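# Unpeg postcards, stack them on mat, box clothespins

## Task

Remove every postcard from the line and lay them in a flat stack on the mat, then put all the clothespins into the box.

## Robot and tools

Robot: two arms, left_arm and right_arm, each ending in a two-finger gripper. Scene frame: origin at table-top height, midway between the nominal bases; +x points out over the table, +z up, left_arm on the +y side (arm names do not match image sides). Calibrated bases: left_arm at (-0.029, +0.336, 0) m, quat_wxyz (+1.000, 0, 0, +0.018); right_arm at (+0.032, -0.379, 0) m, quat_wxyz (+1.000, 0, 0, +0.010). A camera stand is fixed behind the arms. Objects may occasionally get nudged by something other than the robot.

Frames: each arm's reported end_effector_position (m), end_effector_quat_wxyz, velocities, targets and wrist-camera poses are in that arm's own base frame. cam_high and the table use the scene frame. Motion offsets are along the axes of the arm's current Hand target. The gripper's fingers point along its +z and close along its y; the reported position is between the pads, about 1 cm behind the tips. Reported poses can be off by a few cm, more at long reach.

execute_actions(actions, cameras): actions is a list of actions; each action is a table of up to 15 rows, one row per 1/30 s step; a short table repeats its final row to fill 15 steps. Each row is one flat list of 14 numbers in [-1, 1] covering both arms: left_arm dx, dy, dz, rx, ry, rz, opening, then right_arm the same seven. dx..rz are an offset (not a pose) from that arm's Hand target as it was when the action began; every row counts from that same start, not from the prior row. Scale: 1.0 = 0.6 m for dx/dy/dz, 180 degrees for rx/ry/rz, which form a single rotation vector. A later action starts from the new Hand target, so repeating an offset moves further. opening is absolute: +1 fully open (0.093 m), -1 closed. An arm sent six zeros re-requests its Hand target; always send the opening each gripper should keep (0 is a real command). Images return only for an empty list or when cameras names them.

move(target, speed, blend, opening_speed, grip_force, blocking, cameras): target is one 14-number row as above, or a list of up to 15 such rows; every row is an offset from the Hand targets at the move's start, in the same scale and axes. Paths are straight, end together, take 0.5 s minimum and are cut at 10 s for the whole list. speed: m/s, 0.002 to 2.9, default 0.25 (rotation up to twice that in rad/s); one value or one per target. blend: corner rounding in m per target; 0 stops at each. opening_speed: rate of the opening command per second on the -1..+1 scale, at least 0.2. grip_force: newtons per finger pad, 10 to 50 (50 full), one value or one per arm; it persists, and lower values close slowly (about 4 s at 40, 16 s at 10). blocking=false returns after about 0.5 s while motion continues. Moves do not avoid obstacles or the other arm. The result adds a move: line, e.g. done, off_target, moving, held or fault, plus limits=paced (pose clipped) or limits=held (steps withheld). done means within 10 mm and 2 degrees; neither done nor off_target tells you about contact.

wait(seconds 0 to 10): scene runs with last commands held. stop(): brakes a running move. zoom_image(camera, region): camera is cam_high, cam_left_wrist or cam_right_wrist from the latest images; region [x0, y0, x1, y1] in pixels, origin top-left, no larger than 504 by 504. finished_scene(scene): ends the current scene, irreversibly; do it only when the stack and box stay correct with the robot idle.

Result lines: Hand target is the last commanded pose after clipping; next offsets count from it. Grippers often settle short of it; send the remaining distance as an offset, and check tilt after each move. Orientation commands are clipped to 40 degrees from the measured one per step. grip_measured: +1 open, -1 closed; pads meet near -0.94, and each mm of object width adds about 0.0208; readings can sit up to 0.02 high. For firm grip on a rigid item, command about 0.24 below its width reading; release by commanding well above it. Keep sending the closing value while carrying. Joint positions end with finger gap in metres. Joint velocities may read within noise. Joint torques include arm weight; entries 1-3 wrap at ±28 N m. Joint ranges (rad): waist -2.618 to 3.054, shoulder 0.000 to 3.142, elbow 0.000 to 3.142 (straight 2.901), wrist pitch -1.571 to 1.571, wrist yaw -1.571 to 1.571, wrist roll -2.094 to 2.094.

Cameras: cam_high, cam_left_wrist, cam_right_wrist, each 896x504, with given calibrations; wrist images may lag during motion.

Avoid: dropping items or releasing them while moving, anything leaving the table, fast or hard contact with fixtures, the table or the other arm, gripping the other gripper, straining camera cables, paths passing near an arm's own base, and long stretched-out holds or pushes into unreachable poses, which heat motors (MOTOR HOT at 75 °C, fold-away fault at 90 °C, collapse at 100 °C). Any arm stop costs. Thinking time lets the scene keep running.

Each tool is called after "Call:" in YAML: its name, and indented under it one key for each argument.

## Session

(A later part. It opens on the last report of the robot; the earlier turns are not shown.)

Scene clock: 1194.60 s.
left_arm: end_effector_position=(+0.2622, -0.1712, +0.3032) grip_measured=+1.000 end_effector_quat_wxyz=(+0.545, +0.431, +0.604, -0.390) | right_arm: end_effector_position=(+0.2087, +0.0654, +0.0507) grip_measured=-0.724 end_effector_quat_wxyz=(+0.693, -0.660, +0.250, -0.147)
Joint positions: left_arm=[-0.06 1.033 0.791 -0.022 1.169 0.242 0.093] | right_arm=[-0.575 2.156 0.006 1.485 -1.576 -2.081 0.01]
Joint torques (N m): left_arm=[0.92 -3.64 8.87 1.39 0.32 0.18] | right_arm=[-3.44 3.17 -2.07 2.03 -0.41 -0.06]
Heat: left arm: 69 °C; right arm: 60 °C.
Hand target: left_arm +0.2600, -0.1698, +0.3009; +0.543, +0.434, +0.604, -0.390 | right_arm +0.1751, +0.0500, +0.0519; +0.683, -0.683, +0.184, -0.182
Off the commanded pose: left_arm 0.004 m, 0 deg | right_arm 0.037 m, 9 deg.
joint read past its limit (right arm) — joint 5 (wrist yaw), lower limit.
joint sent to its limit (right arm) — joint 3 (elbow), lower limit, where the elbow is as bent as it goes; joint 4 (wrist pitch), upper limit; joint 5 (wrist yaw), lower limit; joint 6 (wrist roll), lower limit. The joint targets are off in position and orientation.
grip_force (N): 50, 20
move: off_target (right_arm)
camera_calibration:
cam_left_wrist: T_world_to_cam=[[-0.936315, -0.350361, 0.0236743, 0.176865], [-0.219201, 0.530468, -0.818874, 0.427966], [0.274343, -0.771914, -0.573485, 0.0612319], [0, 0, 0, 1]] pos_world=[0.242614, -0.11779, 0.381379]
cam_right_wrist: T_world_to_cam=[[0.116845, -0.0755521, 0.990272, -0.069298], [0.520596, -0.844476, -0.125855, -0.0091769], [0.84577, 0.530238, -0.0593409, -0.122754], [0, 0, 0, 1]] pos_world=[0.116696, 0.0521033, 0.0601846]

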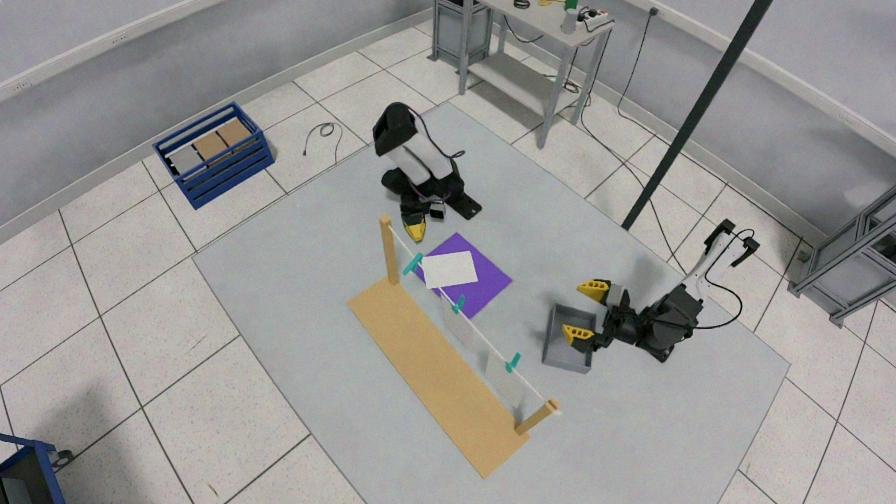

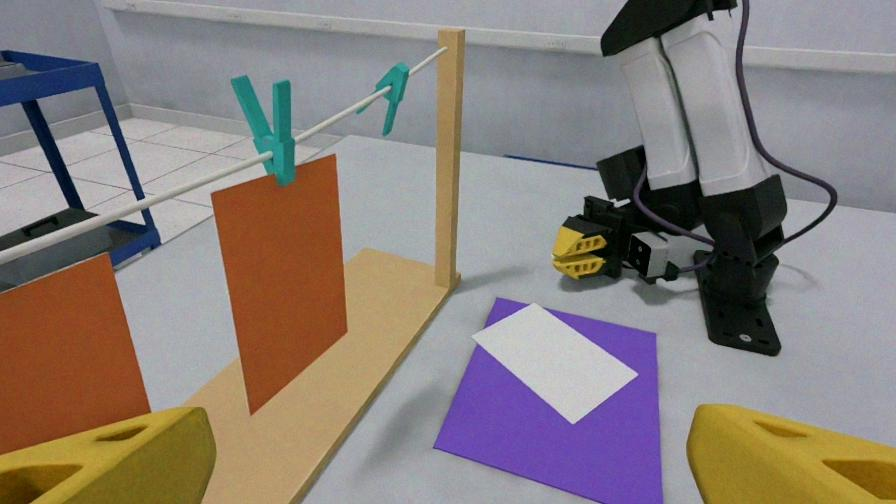

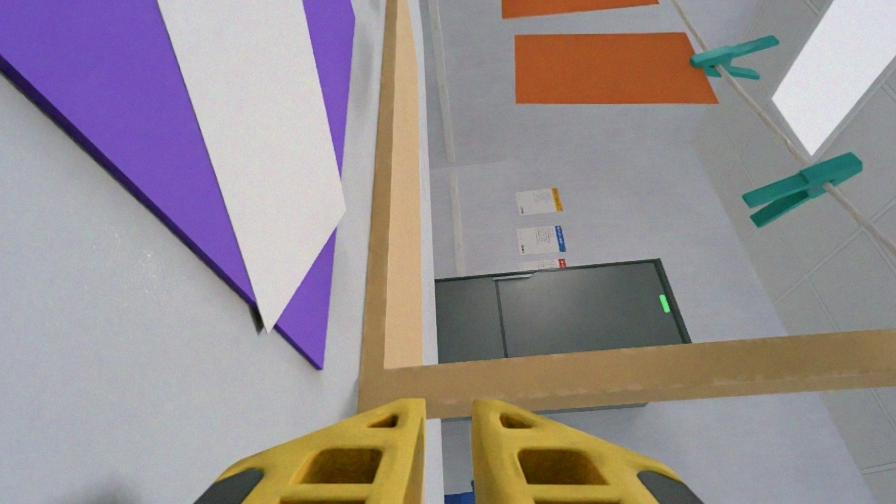

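Call:
move:
  target:
    - [0,0,0,0,0,0,1, 0,-0.15,0,0.0171,0.0169,0.1656,-0.72]
    - [0,0,0,0,0,0,1, 0.0767,-0.3117,0.2717,0.0512,0.0506,0.4969,1]
  speed: [0.15,0.25]
  blend: [0.02,0]
  grip_force: [50,50]
  cameras: ["all"]

Call:
zoom_image:
  camera: "cam_right_wrist"
  region: [300, 0, 800, 280]

Scene clock: 1226.53 s.
left_arm: end_effector_position=(+0.2622, -0.1712, +0.3032) grip_measured=+1.000 end_effector_quat_wxyz=(+0.545, +0.431, +0.604, -0.390) | right_arm: end_effector_position=(+0.2919, +0.1658, +0.2311) grip_measured=+1.000 end_effector_quat_wxyz=(+0.645, -0.295, +0.644, +0.287)
Joint positions: left_arm=[-0.06 1.033 0.791 -0.022 1.169 0.242 0.093] | right_arm=[0.215 1.023 0.344 0.676 -0.634 -0.013 0.093]
Joint torques (N m): left_arm=[0.91 -3.64 8.88 1.39 0.32 0.18] | right_arm=[1.06 -1.96 9.94 1.81 0.11 0.04]
Heat: left arm: 68 °C; right arm: 58 °C.
Hand target: left_arm +0.2600, -0.1698, +0.3009; +0.543, +0.434, +0.604, -0.390 | right_arm +0.2968, +0.1680, +0.2388; +0.646, -0.290, +0.645, +0.289
Off the commanded pose: left_arm 0.004 m, 0 deg | right_arm 0.009 m, 1 deg.
move: done
camera_calibration:
cam_left_wrist: T_world_to_cam=[[-0.936315, -0.350361, 0.0236743, 0.176865], [-0.219201, 0.530468, -0.818874, 0.427966], [0.274343, -0.771914, -0.573485, 0.0612319], [0, 0, 0, 1]] pos_world=[0.242614, -0.11779, 0.381379]
cam_right_wrist: T_world_to_cam=[[0.752101, -0.658579, 0.0248397, -0.115758], [-0.268032, -0.340092, -0.901386, 0.380735], [0.602082, 0.671276, -0.432304, -0.101747], [0, 0, 0, 1]] pos_world=[0.250371, 0.121549, 0.302079]

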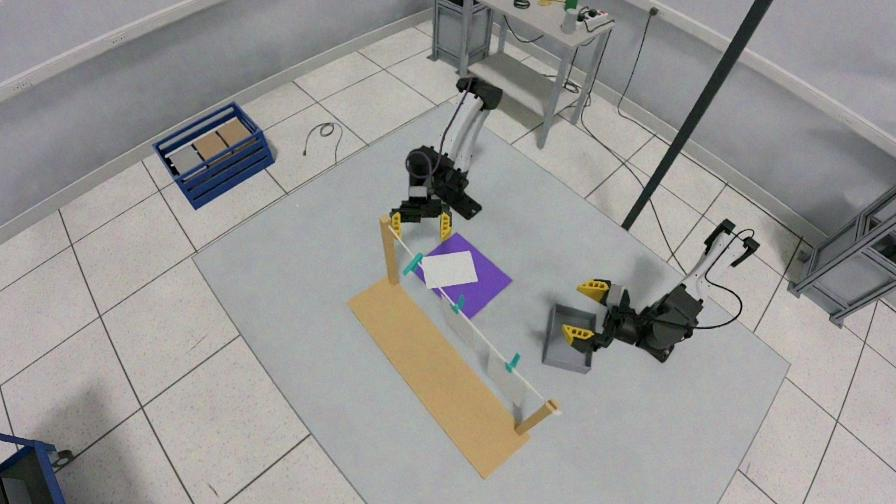

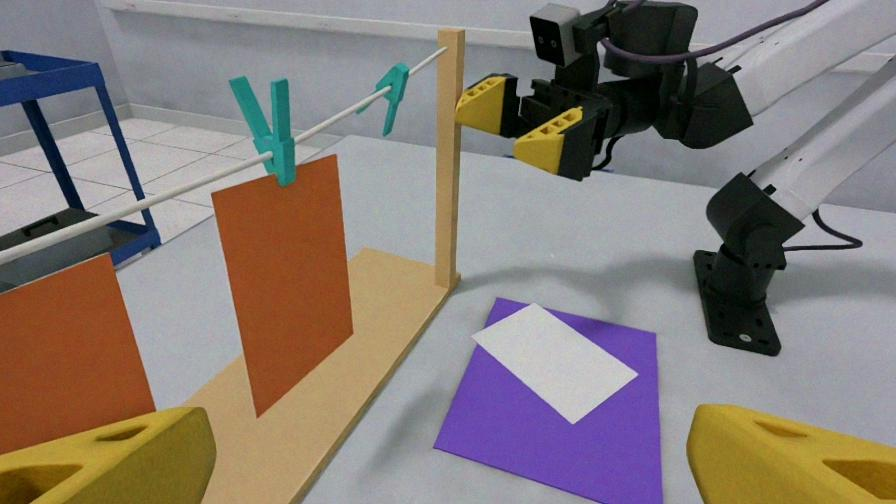

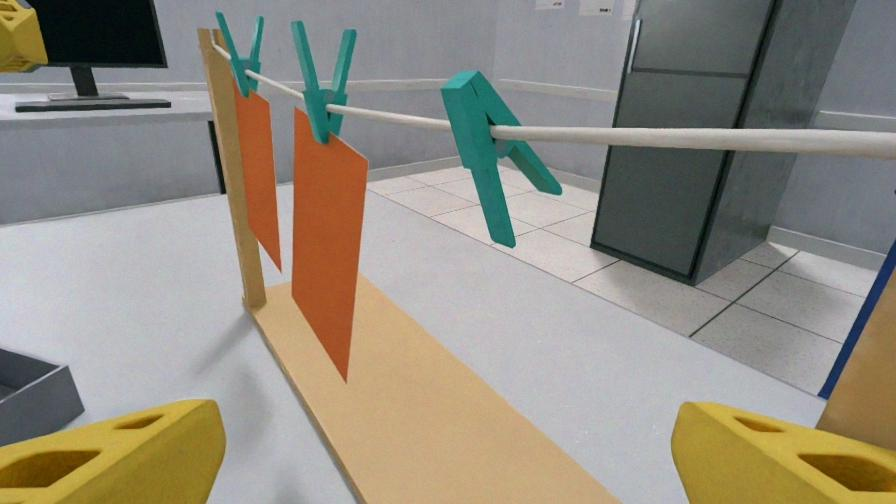

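Scaled by 1.008 from the camera's 896x504 image, which has a finer 1280x720 frame.

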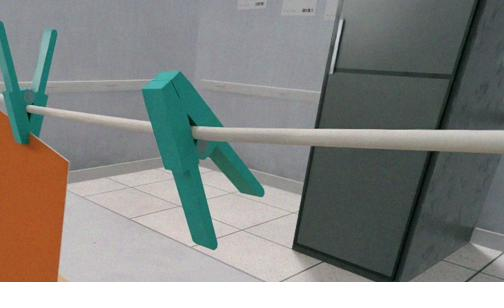

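Call:
move:
  target:
    - [0,0,0,0,0,0,1, 0.0095,-0.0262,0.113,0,-0.0556,0,1]
    - [0,0,0,0,0,0,1, -0.0137,-0.0263,0.2443,0,-0.0556,0,1]
  speed: [0.15,0.07]
  cameras: ["all"]

Call:
zoom_image:
  camera: "cam_left_wrist"
  region: [300, 0, 620, 180]

Call:
zoom_image:
  camera: "cam_high"
  region: [360, 190, 520, 330]

Scene clock: 1259.30 s.
left_arm: end_effector_position=(+0.2622, -0.1712, +0.3032) grip_measured=+1.000 end_effector_quat_wxyz=(+0.545, +0.431, +0.604, -0.390) | right_arm: end_effector_position=(+0.3998, +0.2621, +0.2481) grip_measured=+1.000 end_effector_quat_wxyz=(+0.698, -0.262, +0.585, +0.320)
Joint positions: left_arm=[-0.06 1.033 0.791 -0.022 1.169 0.242 0.093] | right_arm=[0.443 1.734 0.752 1.178 -0.4 0.086 0.093]
Joint torques (N m): left_arm=[0.92 -3.66 8.85 1.39 0.32 0.18] | right_arm=[0.8 -7.27 8.66 1.91 0.2 -0.29]
Heat: left arm: 67 °C; right arm: 59 °C.
Hand target: left_arm +0.2600, -0.1698, +0.3009; +0.543, +0.434, +0.604, -0.390 | right_arm +0.4061, +0.2670, +0.2472; +0.700, -0.264, +0.586, +0.313
Off the commanded pose: left_arm 0.004 m, 0 deg | right_arm 0.008 m, 1 deg.
move: done
camera_calibration:
cam_left_wrist: T_world_to_cam=[[-0.936315, -0.350361, 0.0236743, 0.176865], [-0.219201, 0.530468, -0.818874, 0.427966], [0.274343, -0.771914, -0.573485, 0.0612319], [0, 0, 0, 1]] pos_world=[0.242614, -0.11779, 0.381379]
cam_right_wrist: T_world_to_cam=[[0.752458, -0.658618, 0.00539932, -0.129241], [-0.168351, -0.20025, -0.965172, 0.397073], [0.636761, 0.725343, -0.261559, -0.294387], [0, 0, 0, 1]] pos_world=[0.351551, 0.207925, 0.306941]

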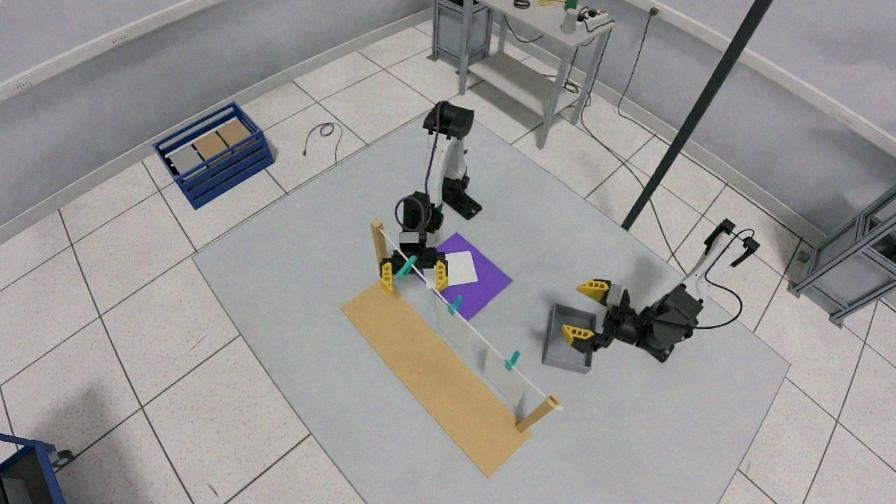

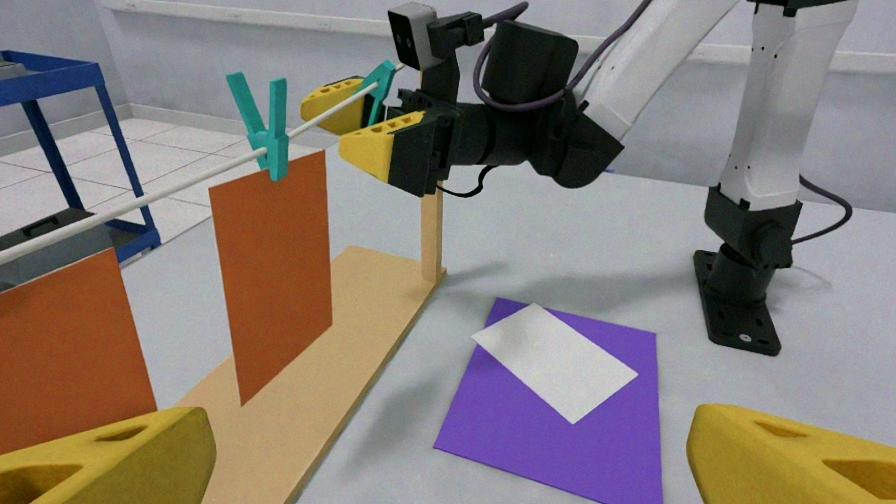

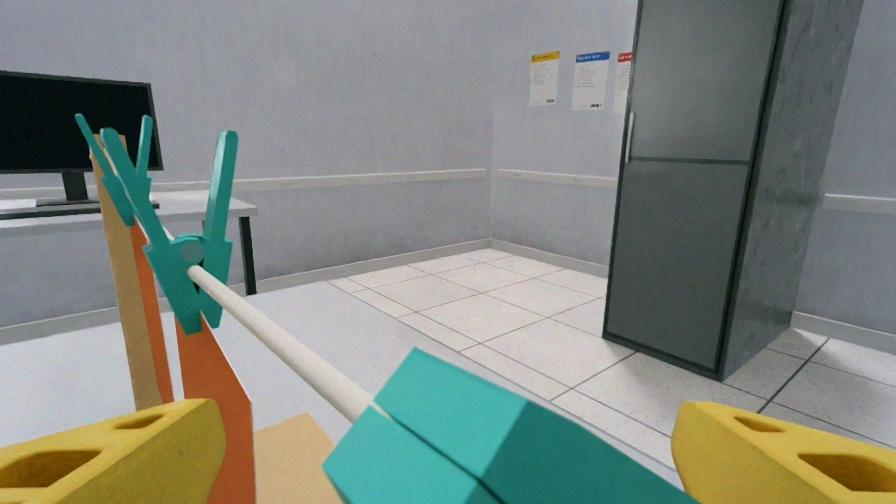

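Scaled by 1.575 from the camera's 896x504 image, which has a finer 1280x720 frame.

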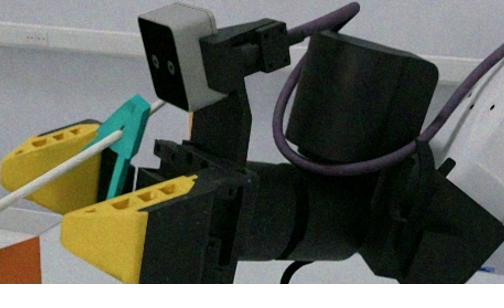

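Scaled by 3.150 from the camera's 896x504 image, which has a finer 1280x720 frame.

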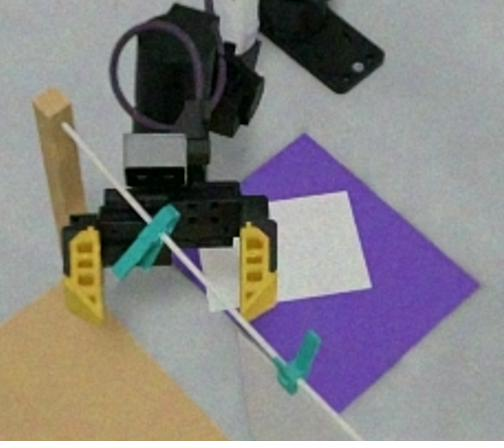

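Call:
move:
  target: [0,0,0,0,0,0,1, 0,0,0,0,0,0,0.1]
  speed: 0.07
  opening_speed: 0.5
  cameras: ["cam_right_wrist","cam_high","cam_left_wrist"]

Call:
zoom_image:
  camera: "cam_left_wrist"
  region: [300, 0, 620, 180]

Call:
zoom_image:
  camera: "cam_high"
  region: [360, 190, 520, 330]

Scene clock: 1294.47 s.
left_arm: end_effector_position=(+0.2622, -0.1712, +0.3032) grip_measured=+1.000 end_effector_quat_wxyz=(+0.545, +0.431, +0.604, -0.390) | right_arm: end_effector_position=(+0.3999, +0.2620, +0.2480) grip_measured=+0.103 end_effector_quat_wxyz=(+0.698, -0.261, +0.585, +0.319)
Joint positions: left_arm=[-0.06 1.033 0.791 -0.022 1.169 0.242 0.093] | right_arm=[0.443 1.734 0.752 1.177 -0.4 0.086 0.05]
Joint torques (N m): left_arm=[0.94 -3.64 8.87 1.39 0.32 0.18] | right_arm=[0.81 -7.21 8.69 1.92 0.19 -0.28]
Heat: left arm: 67 °C; right arm: 58 °C.
Hand target: left_arm +0.2600, -0.1698, +0.3009; +0.543, +0.434, +0.604, -0.390 | right_arm +0.4061, +0.2670, +0.2472; +0.700, -0.264, +0.586, +0.313
Off the commanded pose: left_arm 0.004 m, 0 deg | right_arm 0.008 m, 1 deg.
move: done
camera_calibration:
cam_left_wrist: T_world_to_cam=[[-0.936315, -0.350361, 0.0236743, 0.176865], [-0.219201, 0.530468, -0.818874, 0.427966], [0.274343, -0.771914, -0.573485, 0.0612319], [0, 0, 0, 1]] pos_world=[0.242614, -0.11779, 0.381379]
cam_right_wrist: T_world_to_cam=[[0.751964, -0.659181, 0.00557762, -0.129006], [-0.168576, -0.20047, -0.965087, 0.397171], [0.637285, 0.72477, -0.261869, -0.294358], [0, 0, 0, 1]] pos_world=[0.351552, 0.207925, 0.306941]

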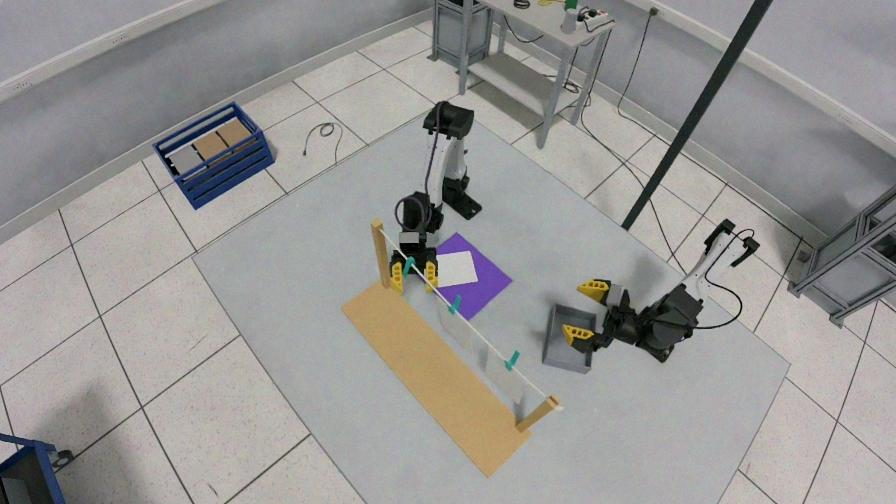

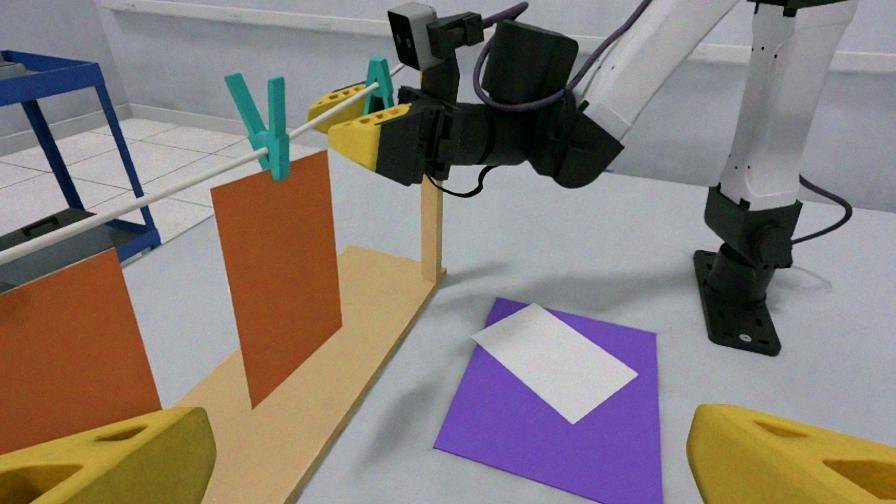

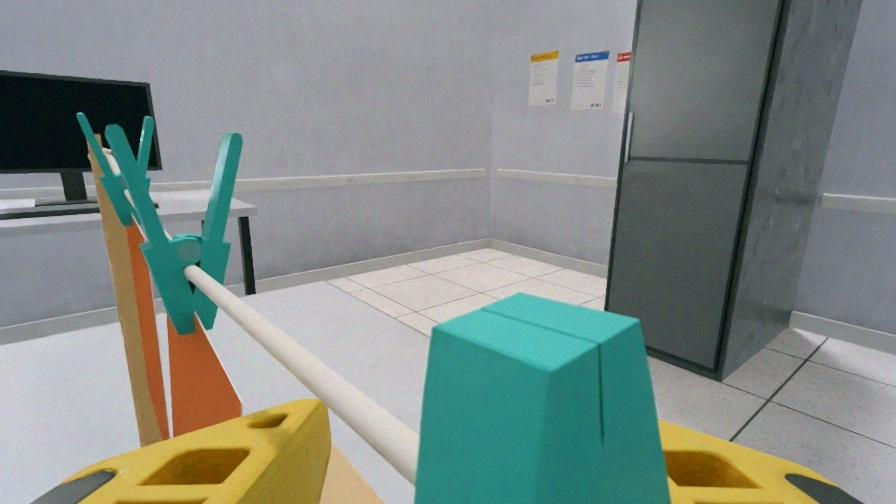

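Scaled by 1.575 from the camera's 896x504 image, which has a finer 1280x720 frame.

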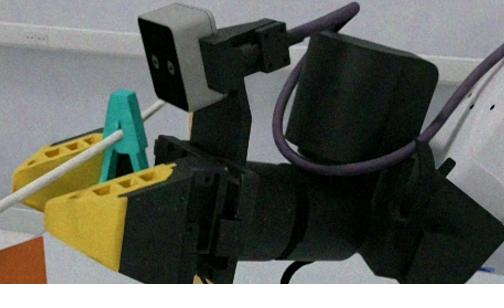

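Scaled by 3.150 from the camera's 896x504 image, which has a finer 1280x720 frame.

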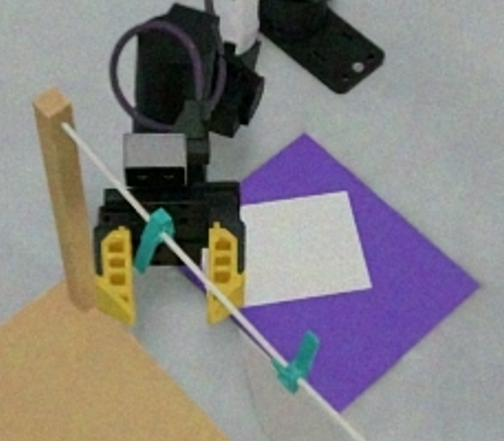

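Call:
move:
  target: [0,0,0,0,0,0,1, 0,0,0,0,0,0,-0.5]
  speed: 0.07
  opening_speed: 0.5
  cameras: ["cam_right_wrist","cam_high","cam_left_wrist"]

Call:
zoom_image:
  camera: "cam_left_wrist"
  region: [300, 0, 620, 180]

Scene clock: 1307.80 s.
left_arm: end_effector_position=(+0.2622, -0.1712, +0.3032) grip_measured=+1.000 end_effector_quat_wxyz=(+0.545, +0.431, +0.604, -0.390) | right_arm: end_effector_position=(+0.4002, +0.2618, +0.2480) grip_measured=-0.496 end_effector_quat_wxyz=(+0.698, -0.261, +0.585, +0.319)
Joint positions: left_arm=[-0.06 1.033 0.791 -0.022 1.169 0.242 0.093] | right_arm=[0.443 1.734 0.752 1.177 -0.398 0.086 0.021]
Joint torques (N m): left_arm=[0.92 -3.64 8.87 1.39 0.32 0.18] | right_arm=[0.83 -7.23 8.72 1.9 0.17 -0.28]
Heat: left arm: 67 °C; right arm: 58 °C.
Hand target: left_arm +0.2600, -0.1698, +0.3009; +0.543, +0.434, +0.604, -0.390 | right_arm +0.4061, +0.2670, +0.2472; +0.700, -0.264, +0.586, +0.313
Off the commanded pose: left_arm 0.004 m, 0 deg | right_arm 0.008 m, 1 deg.
move: done
camera_calibration:
cam_left_wrist: T_world_to_cam=[[-0.936315, -0.350361, 0.0236743, 0.176865], [-0.219201, 0.530468, -0.818874, 0.427966], [0.274343, -0.771914, -0.573485, 0.0612319], [0, 0, 0, 1]] pos_world=[0.242614, -0.11779, 0.381379]
cam_right_wrist: T_world_to_cam=[[0.750725, -0.660595, 0.00512858, -0.128356], [-0.16915, -0.199721, -0.965142, 0.397248], [0.638593, 0.723689, -0.261675, -0.294709], [0, 0, 0, 1]] pos_world=[0.351754, 0.207825, 0.306942]

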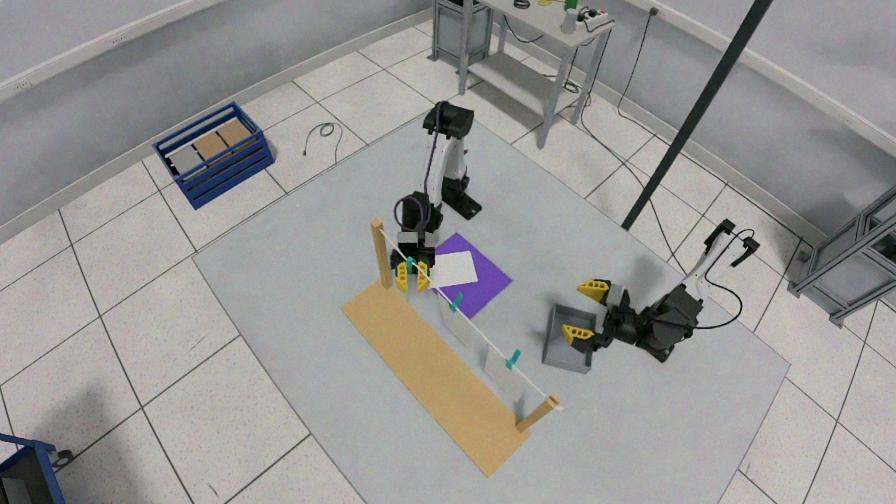

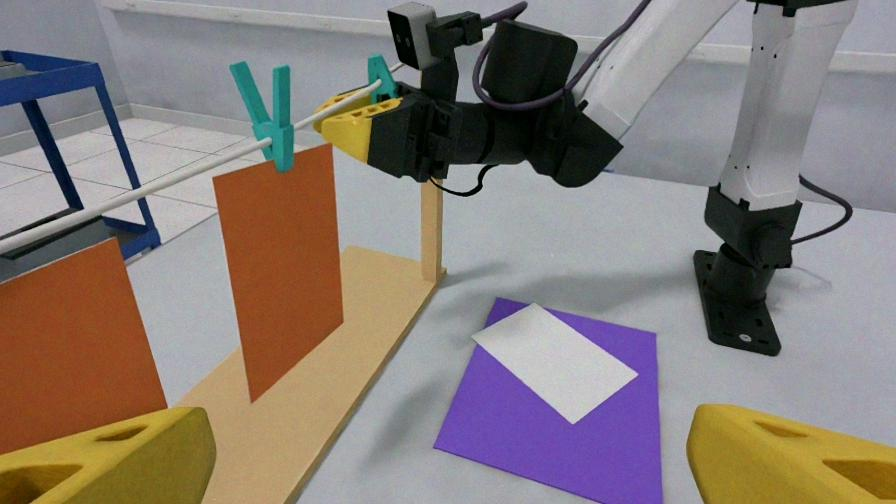

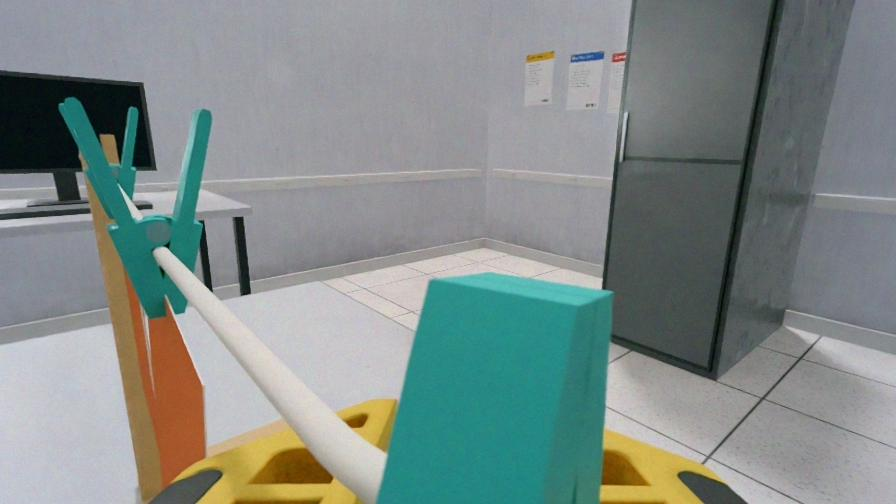

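Scaled by 1.575 from the camera's 896x504 image, which has a finer 1280x720 frame.

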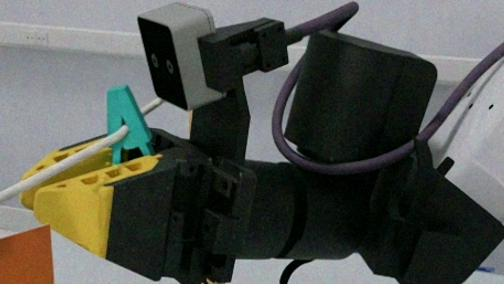

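Call:
move:
  target: [0,0,0,0,0,0,1, 0,0,0,0,0,0,-0.85]
  speed: 0.07
  opening_speed: 0.4
  cameras: ["cam_right_wrist","cam_left_wrist", "cam_high"]

Call:
zoom_image:
  camera: "cam_left_wrist"
  region: [300, 0, 620, 180]

Call:
zoom_image:
  camera: "cam_right_wrist"
  region: [300, 240, 700, 504]

Scene clock: 1317.80 s.
left_arm: end_effector_position=(+0.2622, -0.1712, +0.3032) grip_measured=+1.000 end_effector_quat_wxyz=(+0.545, +0.431, +0.604, -0.390) | right_arm: end_effector_position=(+0.4029, +0.2601, +0.2509) grip_measured=-0.848 end_effector_quat_wxyz=(+0.704, -0.255, +0.584, +0.313)
Joint positions: left_arm=[-0.06 1.033 0.791 -0.022 1.169 0.242 0.093] | right_arm=[0.443 1.734 0.758 1.179 -0.38 0.083 0.005]
Joint velocities: left_arm=[within noise] | right_arm=[-0.017 0.002 0.017 0.037 -0.007 -0.066 0.004]
Joint torques (N m): left_arm=[0.92 -3.64 8.87 1.39 0.32 0.18] | right_arm=[0.87 -7.24 8.13 1.87 -0.04 -0.24]
Heat: left arm: 67 °C; right arm: 58 °C.
Hand target: left_arm +0.2600, -0.1698, +0.3009; +0.543, +0.434, +0.604, -0.390 | right_arm +0.4061, +0.2670, +0.2471; +0.699, -0.264, +0.586, +0.313
Off the commanded pose: left_arm 0.004 m, 0 deg | right_arm 0.008 m, 1 deg.
move: done
camera_calibration:
cam_left_wrist: T_world_to_cam=[[-0.936315, -0.350361, 0.0236743, 0.176865], [-0.219201, 0.530468, -0.818874, 0.427966], [0.274343, -0.771914, -0.573485, 0.0612319], [0, 0, 0, 1]] pos_world=[0.242614, -0.11779, 0.381379]
cam_right_wrist: T_world_to_cam=[[0.738804, -0.673876, 0.00776784, -0.123946], [-0.165602, -0.192707, -0.967181, 0.397403], [0.653257, 0.713271, -0.253968, -0.299556], [0, 0, 0, 1]] pos_world=[0.35307, 0.206723, 0.309246]

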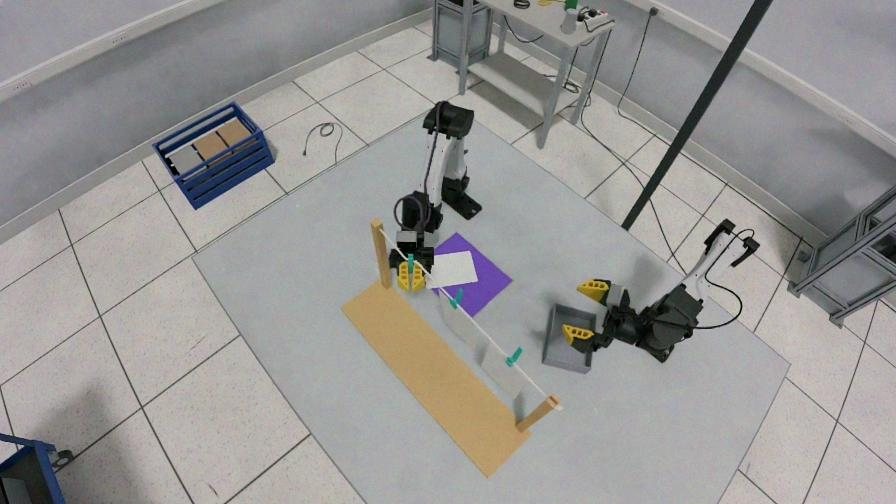

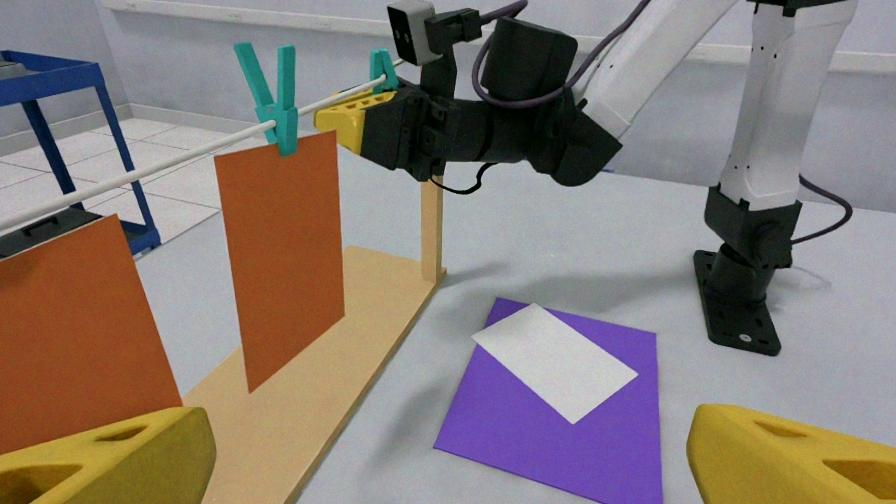

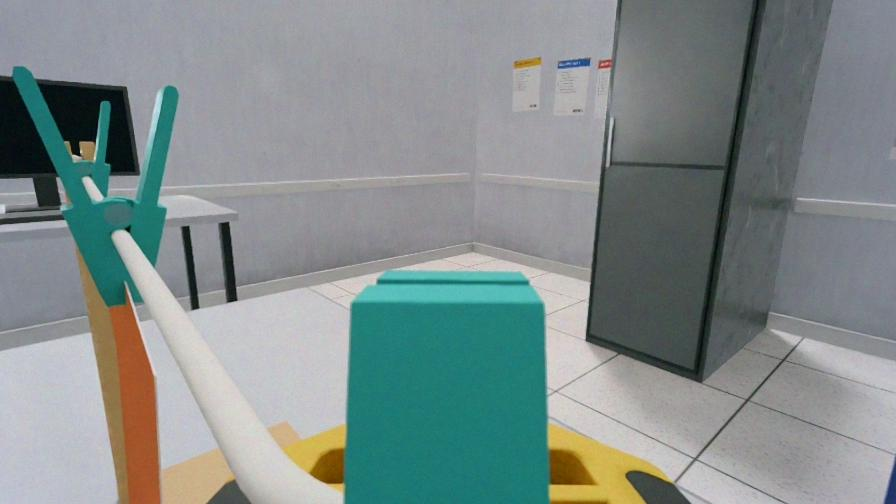

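Scaled by 1.575 from the camera's 896x504 image, which has a finer 1280x720 frame.

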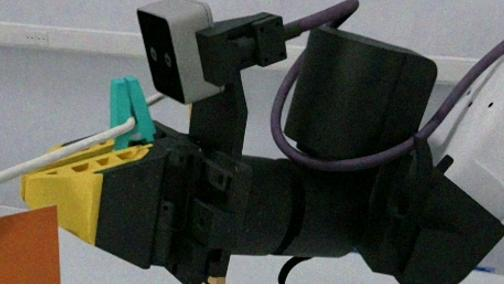

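Scaled by 1.260 from the camera's 896x504 image, which has a finer 1280x720 frame.

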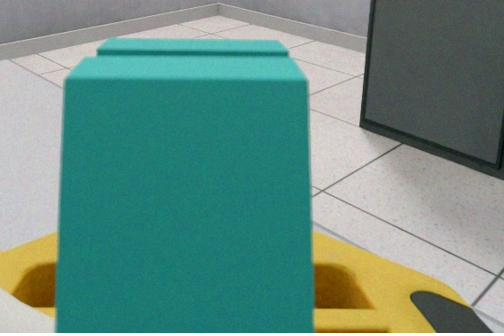

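Call:
move:
  target: [0,0,0,0,0,0,1, 0,0,0,0,0,0,0.1]
  speed: 0.07
  opening_speed: 0.5
  cameras: ["cam_right_wrist","cam_left_wrist"]

Call:
zoom_image:
  camera: "cam_left_wrist"
  region: [300, 0, 620, 180]

Scene clock: 1347.00 s.
left_arm: end_effector_position=(+0.2622, -0.1712, +0.3032) grip_measured=+1.000 end_effector_quat_wxyz=(+0.545, +0.431, +0.604, -0.390) | right_arm: end_effector_position=(+0.4029, +0.2602, +0.2505) grip_measured=+0.097 end_effector_quat_wxyz=(+0.703, -0.256, +0.585, +0.313)
Joint positions: left_arm=[-0.06 1.033 0.791 -0.022 1.169 0.242 0.093] | right_arm=[0.443 1.734 0.758 1.177 -0.381 0.083 0.05]
Joint torques (N m): left_arm=[0.92 -3.64 8.87 1.39 0.32 0.18] | right_arm=[0.96 -7.28 8.29 1.9 -0.03 -0.27]
Heat: left arm: 66 °C; right arm: 58 °C.
Hand target: left_arm +0.2600, -0.1698, +0.3009; +0.543, +0.434, +0.604, -0.390 | right_arm +0.4060, +0.2670, +0.2472; +0.699, -0.264, +0.586, +0.313
Off the commanded pose: left_arm 0.004 m, 0 deg | right_arm 0.008 m, 1 deg.
move: done
camera_calibration:
cam_left_wrist: T_world_to_cam=[[-0.936315, -0.350361, 0.0236743, 0.176865], [-0.219201, 0.530468, -0.818874, 0.427966], [0.274343, -0.771914, -0.573485, 0.0612319], [0, 0, 0, 1]] pos_world=[0.242614, -0.11779, 0.381379]
cam_right_wrist: T_world_to_cam=[[0.739577, -0.673033, 0.007245, -0.124235], [-0.166964, -0.193878, -0.966713, 0.397726], [0.652035, 0.713749, -0.25576, -0.298882], [0, 0, 0, 1]] pos_world=[0.353169, 0.206823, 0.308945]
Images, in order (width x height): cam_left_wrist 896x504, cam_right_wrist 896x504.

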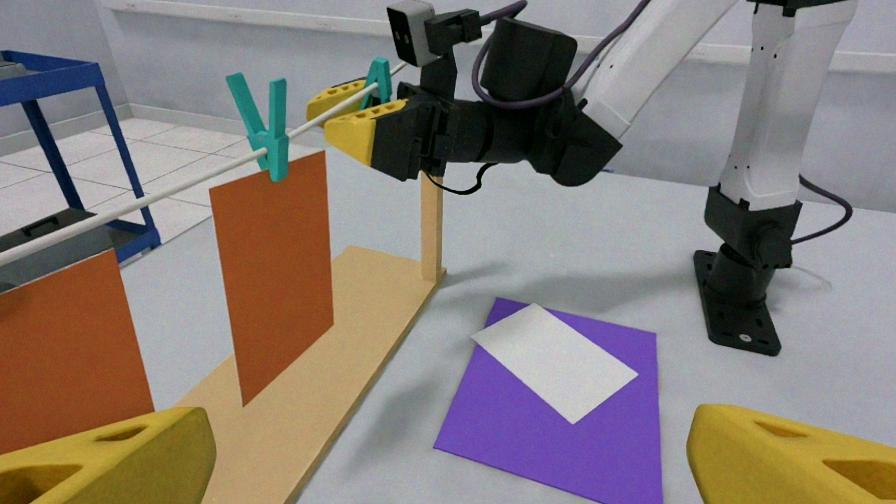

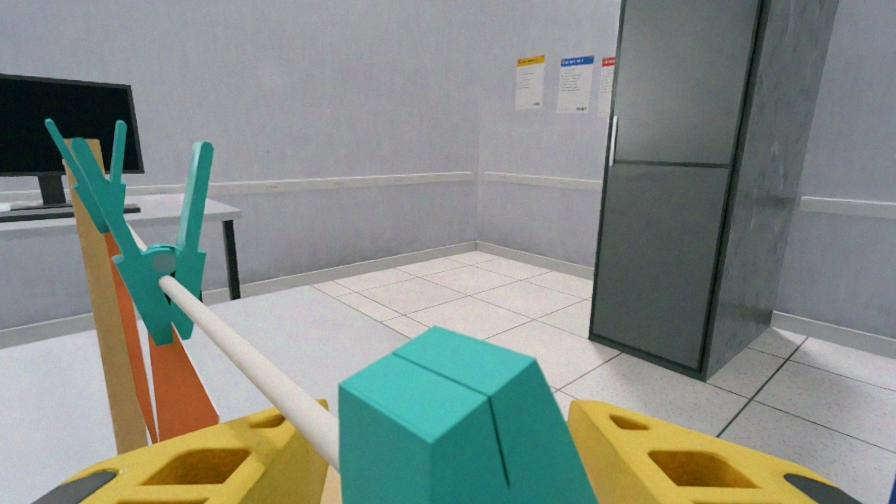

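Scaled by 1.575 from the camera's 896x504 image, which has a finer 1280x720 frame.

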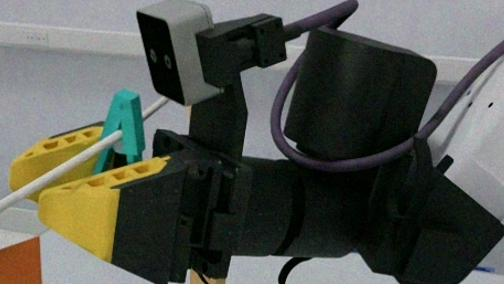

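Call:
move:
  target: [0,0,0,0,0,0,1, 0,0,-0.055,0,0,0,0.1]
  speed: 0.07
  cameras: ["cam_right_wrist","cam_left_wrist"]

Call:
zoom_image:
  camera: "cam_left_wrist"
  region: [300, 0, 620, 180]

Scene clock: 1374.33 s.
left_arm: end_effector_position=(+0.2622, -0.1712, +0.3032) grip_measured=+1.000 end_effector_quat_wxyz=(+0.545, +0.431, +0.604, -0.390) | right_arm: end_effector_position=(+0.3896, +0.2480, +0.2274) grip_measured=+0.097 end_effector_quat_wxyz=(+0.686, -0.262, +0.601, +0.315)
Joint positions: left_arm=[-0.06 1.033 0.791 -0.022 1.169 0.242 0.093] | right_arm=[0.418 1.712 0.665 1.201 -0.42 0.083 0.05]
Joint torques (N m): left_arm=[0.94 -3.64 8.88 1.39 0.32 0.18] | right_arm=[-0.69 -12.12 5.07 2.21 -0.07 -0.16]
Heat: left arm: 66 °C; right arm: 58 °C.
Hand target: left_arm +0.2600, -0.1698, +0.3009; +0.543, +0.434, +0.604, -0.390 | right_arm +0.3844, +0.2428, +0.2414; +0.699, -0.264, +0.586, +0.313
Off the commanded pose: left_arm 0.004 m, 0 deg | right_arm 0.016 m, 2 deg.
move: off_target (right_arm)
camera_calibration:
cam_left_wrist: T_world_to_cam=[[-0.936315, -0.350361, 0.0236743, 0.176865], [-0.219201, 0.530468, -0.818874, 0.427966], [0.274343, -0.771914, -0.573485, 0.0612319], [0, 0, 0, 1]] pos_world=[0.242614, -0.11779, 0.381379]
cam_right_wrist: T_world_to_cam=[[0.748399, -0.663227, -0.0052645, -0.12548], [-0.202726, -0.221188, -0.953928, 0.38871], [0.631507, 0.714986, -0.29999, -0.269759], [0, 0, 0, 1]] pos_world=[0.343065, 0.19563, 0.289216]
Images, in order (width x height): cam_left_wrist 896x504, cam_right_wrist 896x504.

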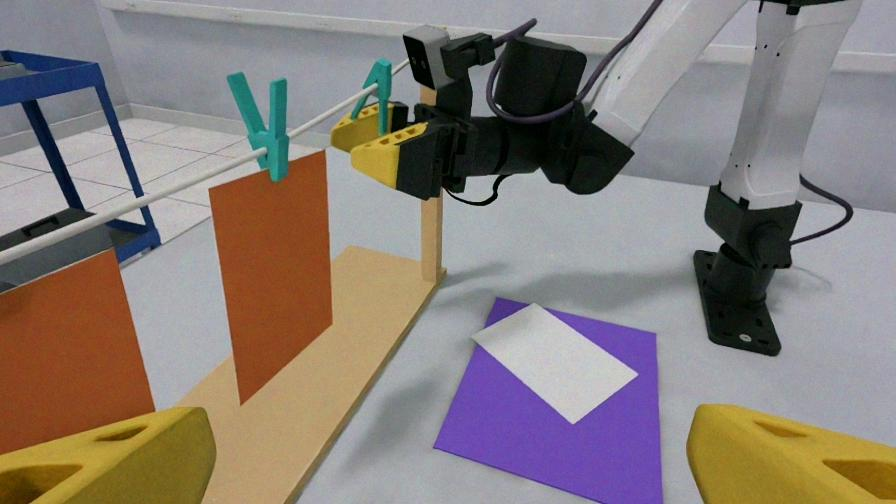

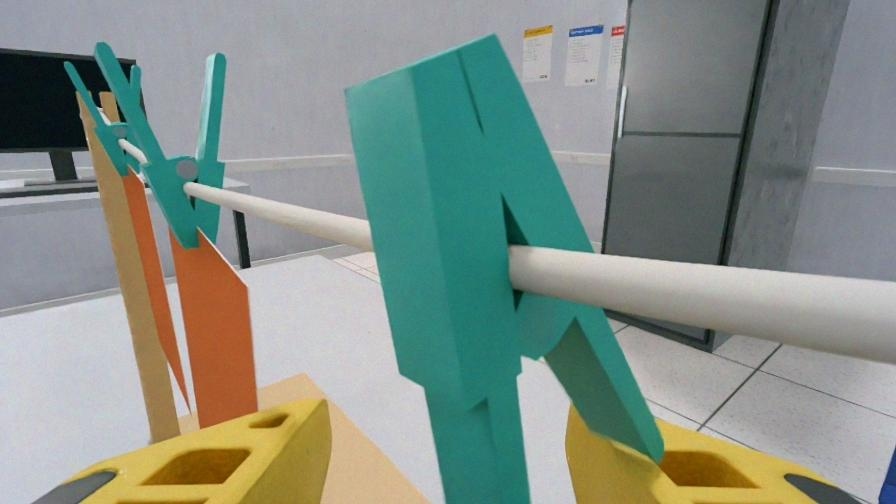

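Scaled by 1.575 from the camera's 896x504 image, which has a finer 1280x720 frame.

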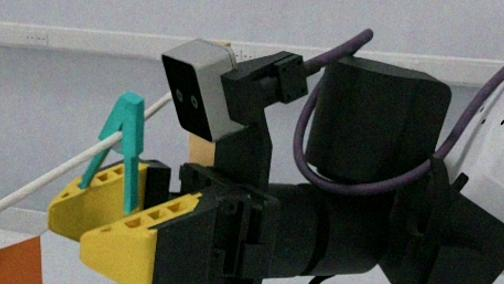

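Call:
move:
  target:
    - [0,0,0,0,0,0,1, 0,0,-0.15,0,0,0,0.1]
    - [0.0517,0.0793,0.4323,-0.0517,-0.061,0,0.43, -0.0275,0.0465,-0.3605,0,0,0,0.1]
  speed: [0.1,0.2]
  cameras: ["all"]

Call:
zoom_image:
  camera: "cam_left_wrist"
  region: [300, 100, 700, 404]

Scene clock: 1409.43 s.
left_arm: end_effector_position=(+0.3813, -0.3925, +0.2348) grip_measured=+0.431 end_effector_quat_wxyz=(+0.624, +0.357, +0.584, -0.378) | right_arm: end_effector_position=(+0.2212, +0.1018, +0.2275) grip_measured=+0.097 end_effector_quat_wxyz=(+0.703, -0.273, +0.580, +0.308)
Joint positions: left_arm=[-0.675 1.911 1.065 0.915 0.417 -0.024 0.066] | right_arm=[-0.203 0.713 0.002 1.063 -1.028 0.277 0.05]
Joint torques (N m): left_arm=[0.03 -10.28 11.62 1.93 -0.11 -0.1] | right_arm=[-0.9 -0.68 5.52 1.37 0.09 -0.02]
Heat: left arm: 66 °C; right arm: 60 °C.
Hand target: left_arm +0.3864, -0.3960, +0.2427; +0.632, +0.349, +0.579, -0.380 | right_arm +0.2201, +0.1001, +0.2199; +0.700, -0.264, +0.586, +0.313
Off the commanded pose: left_arm 0.010 m, 1 deg | right_arm 0.008 m, 2 deg.
joint sent to its limit (right arm) — joint 3 (elbow), lower limit, where the elbow is as bent as it goes. The joint targets still meet the commanded pose.
move: done
camera_calibration:
cam_left_wrist: T_world_to_cam=[[-0.875673, -0.482401, 0.0220559, 0.137901], [-0.224976, 0.36712, -0.902557, 0.473175], [0.427297, -0.795306, -0.430005, -0.282705], [0, 0, 0, 1]] pos_world=[0.348008, -0.332025, 0.302461]
cam_right_wrist: T_world_to_cam=[[0.749522, -0.660648, 0.0419633, -0.10777], [-0.142832, -0.223293, -0.96423, 0.311514], [0.646386, 0.716718, -0.261725, -0.0709756], [0, 0, 0, 1]] pos_world=[0.171148, 0.0492305, 0.286318]

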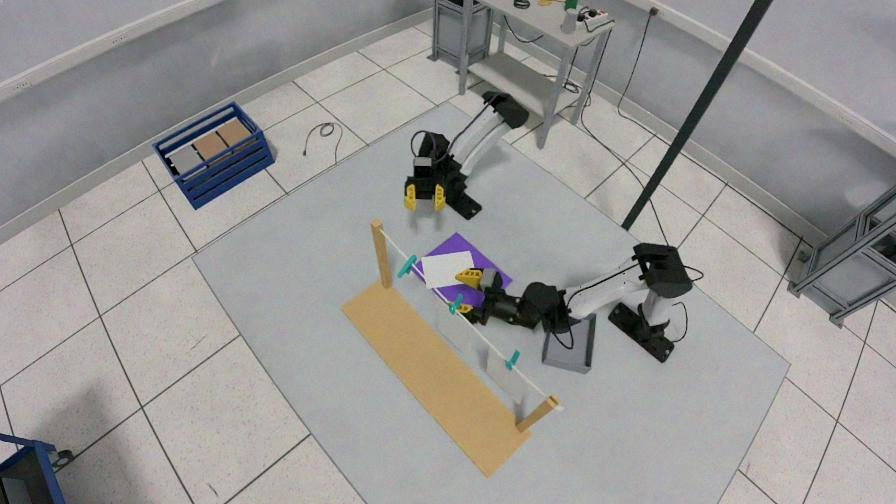

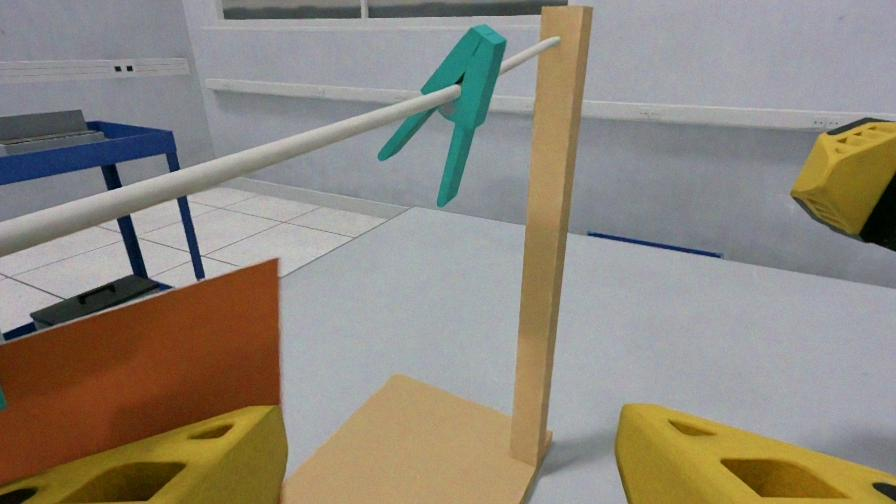

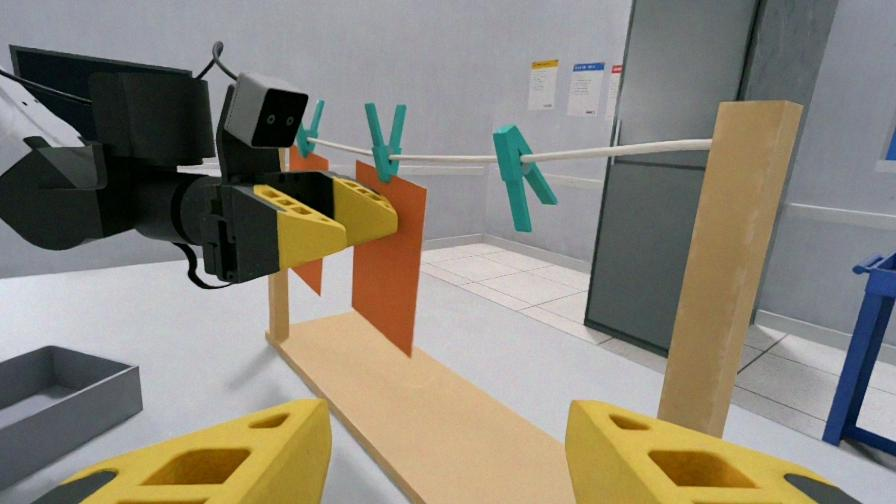

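Scaled by 1.260 from the camera's 896x504 image, which has a finer 1280x720 frame.

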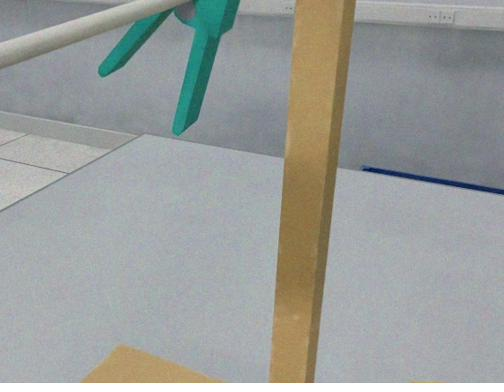

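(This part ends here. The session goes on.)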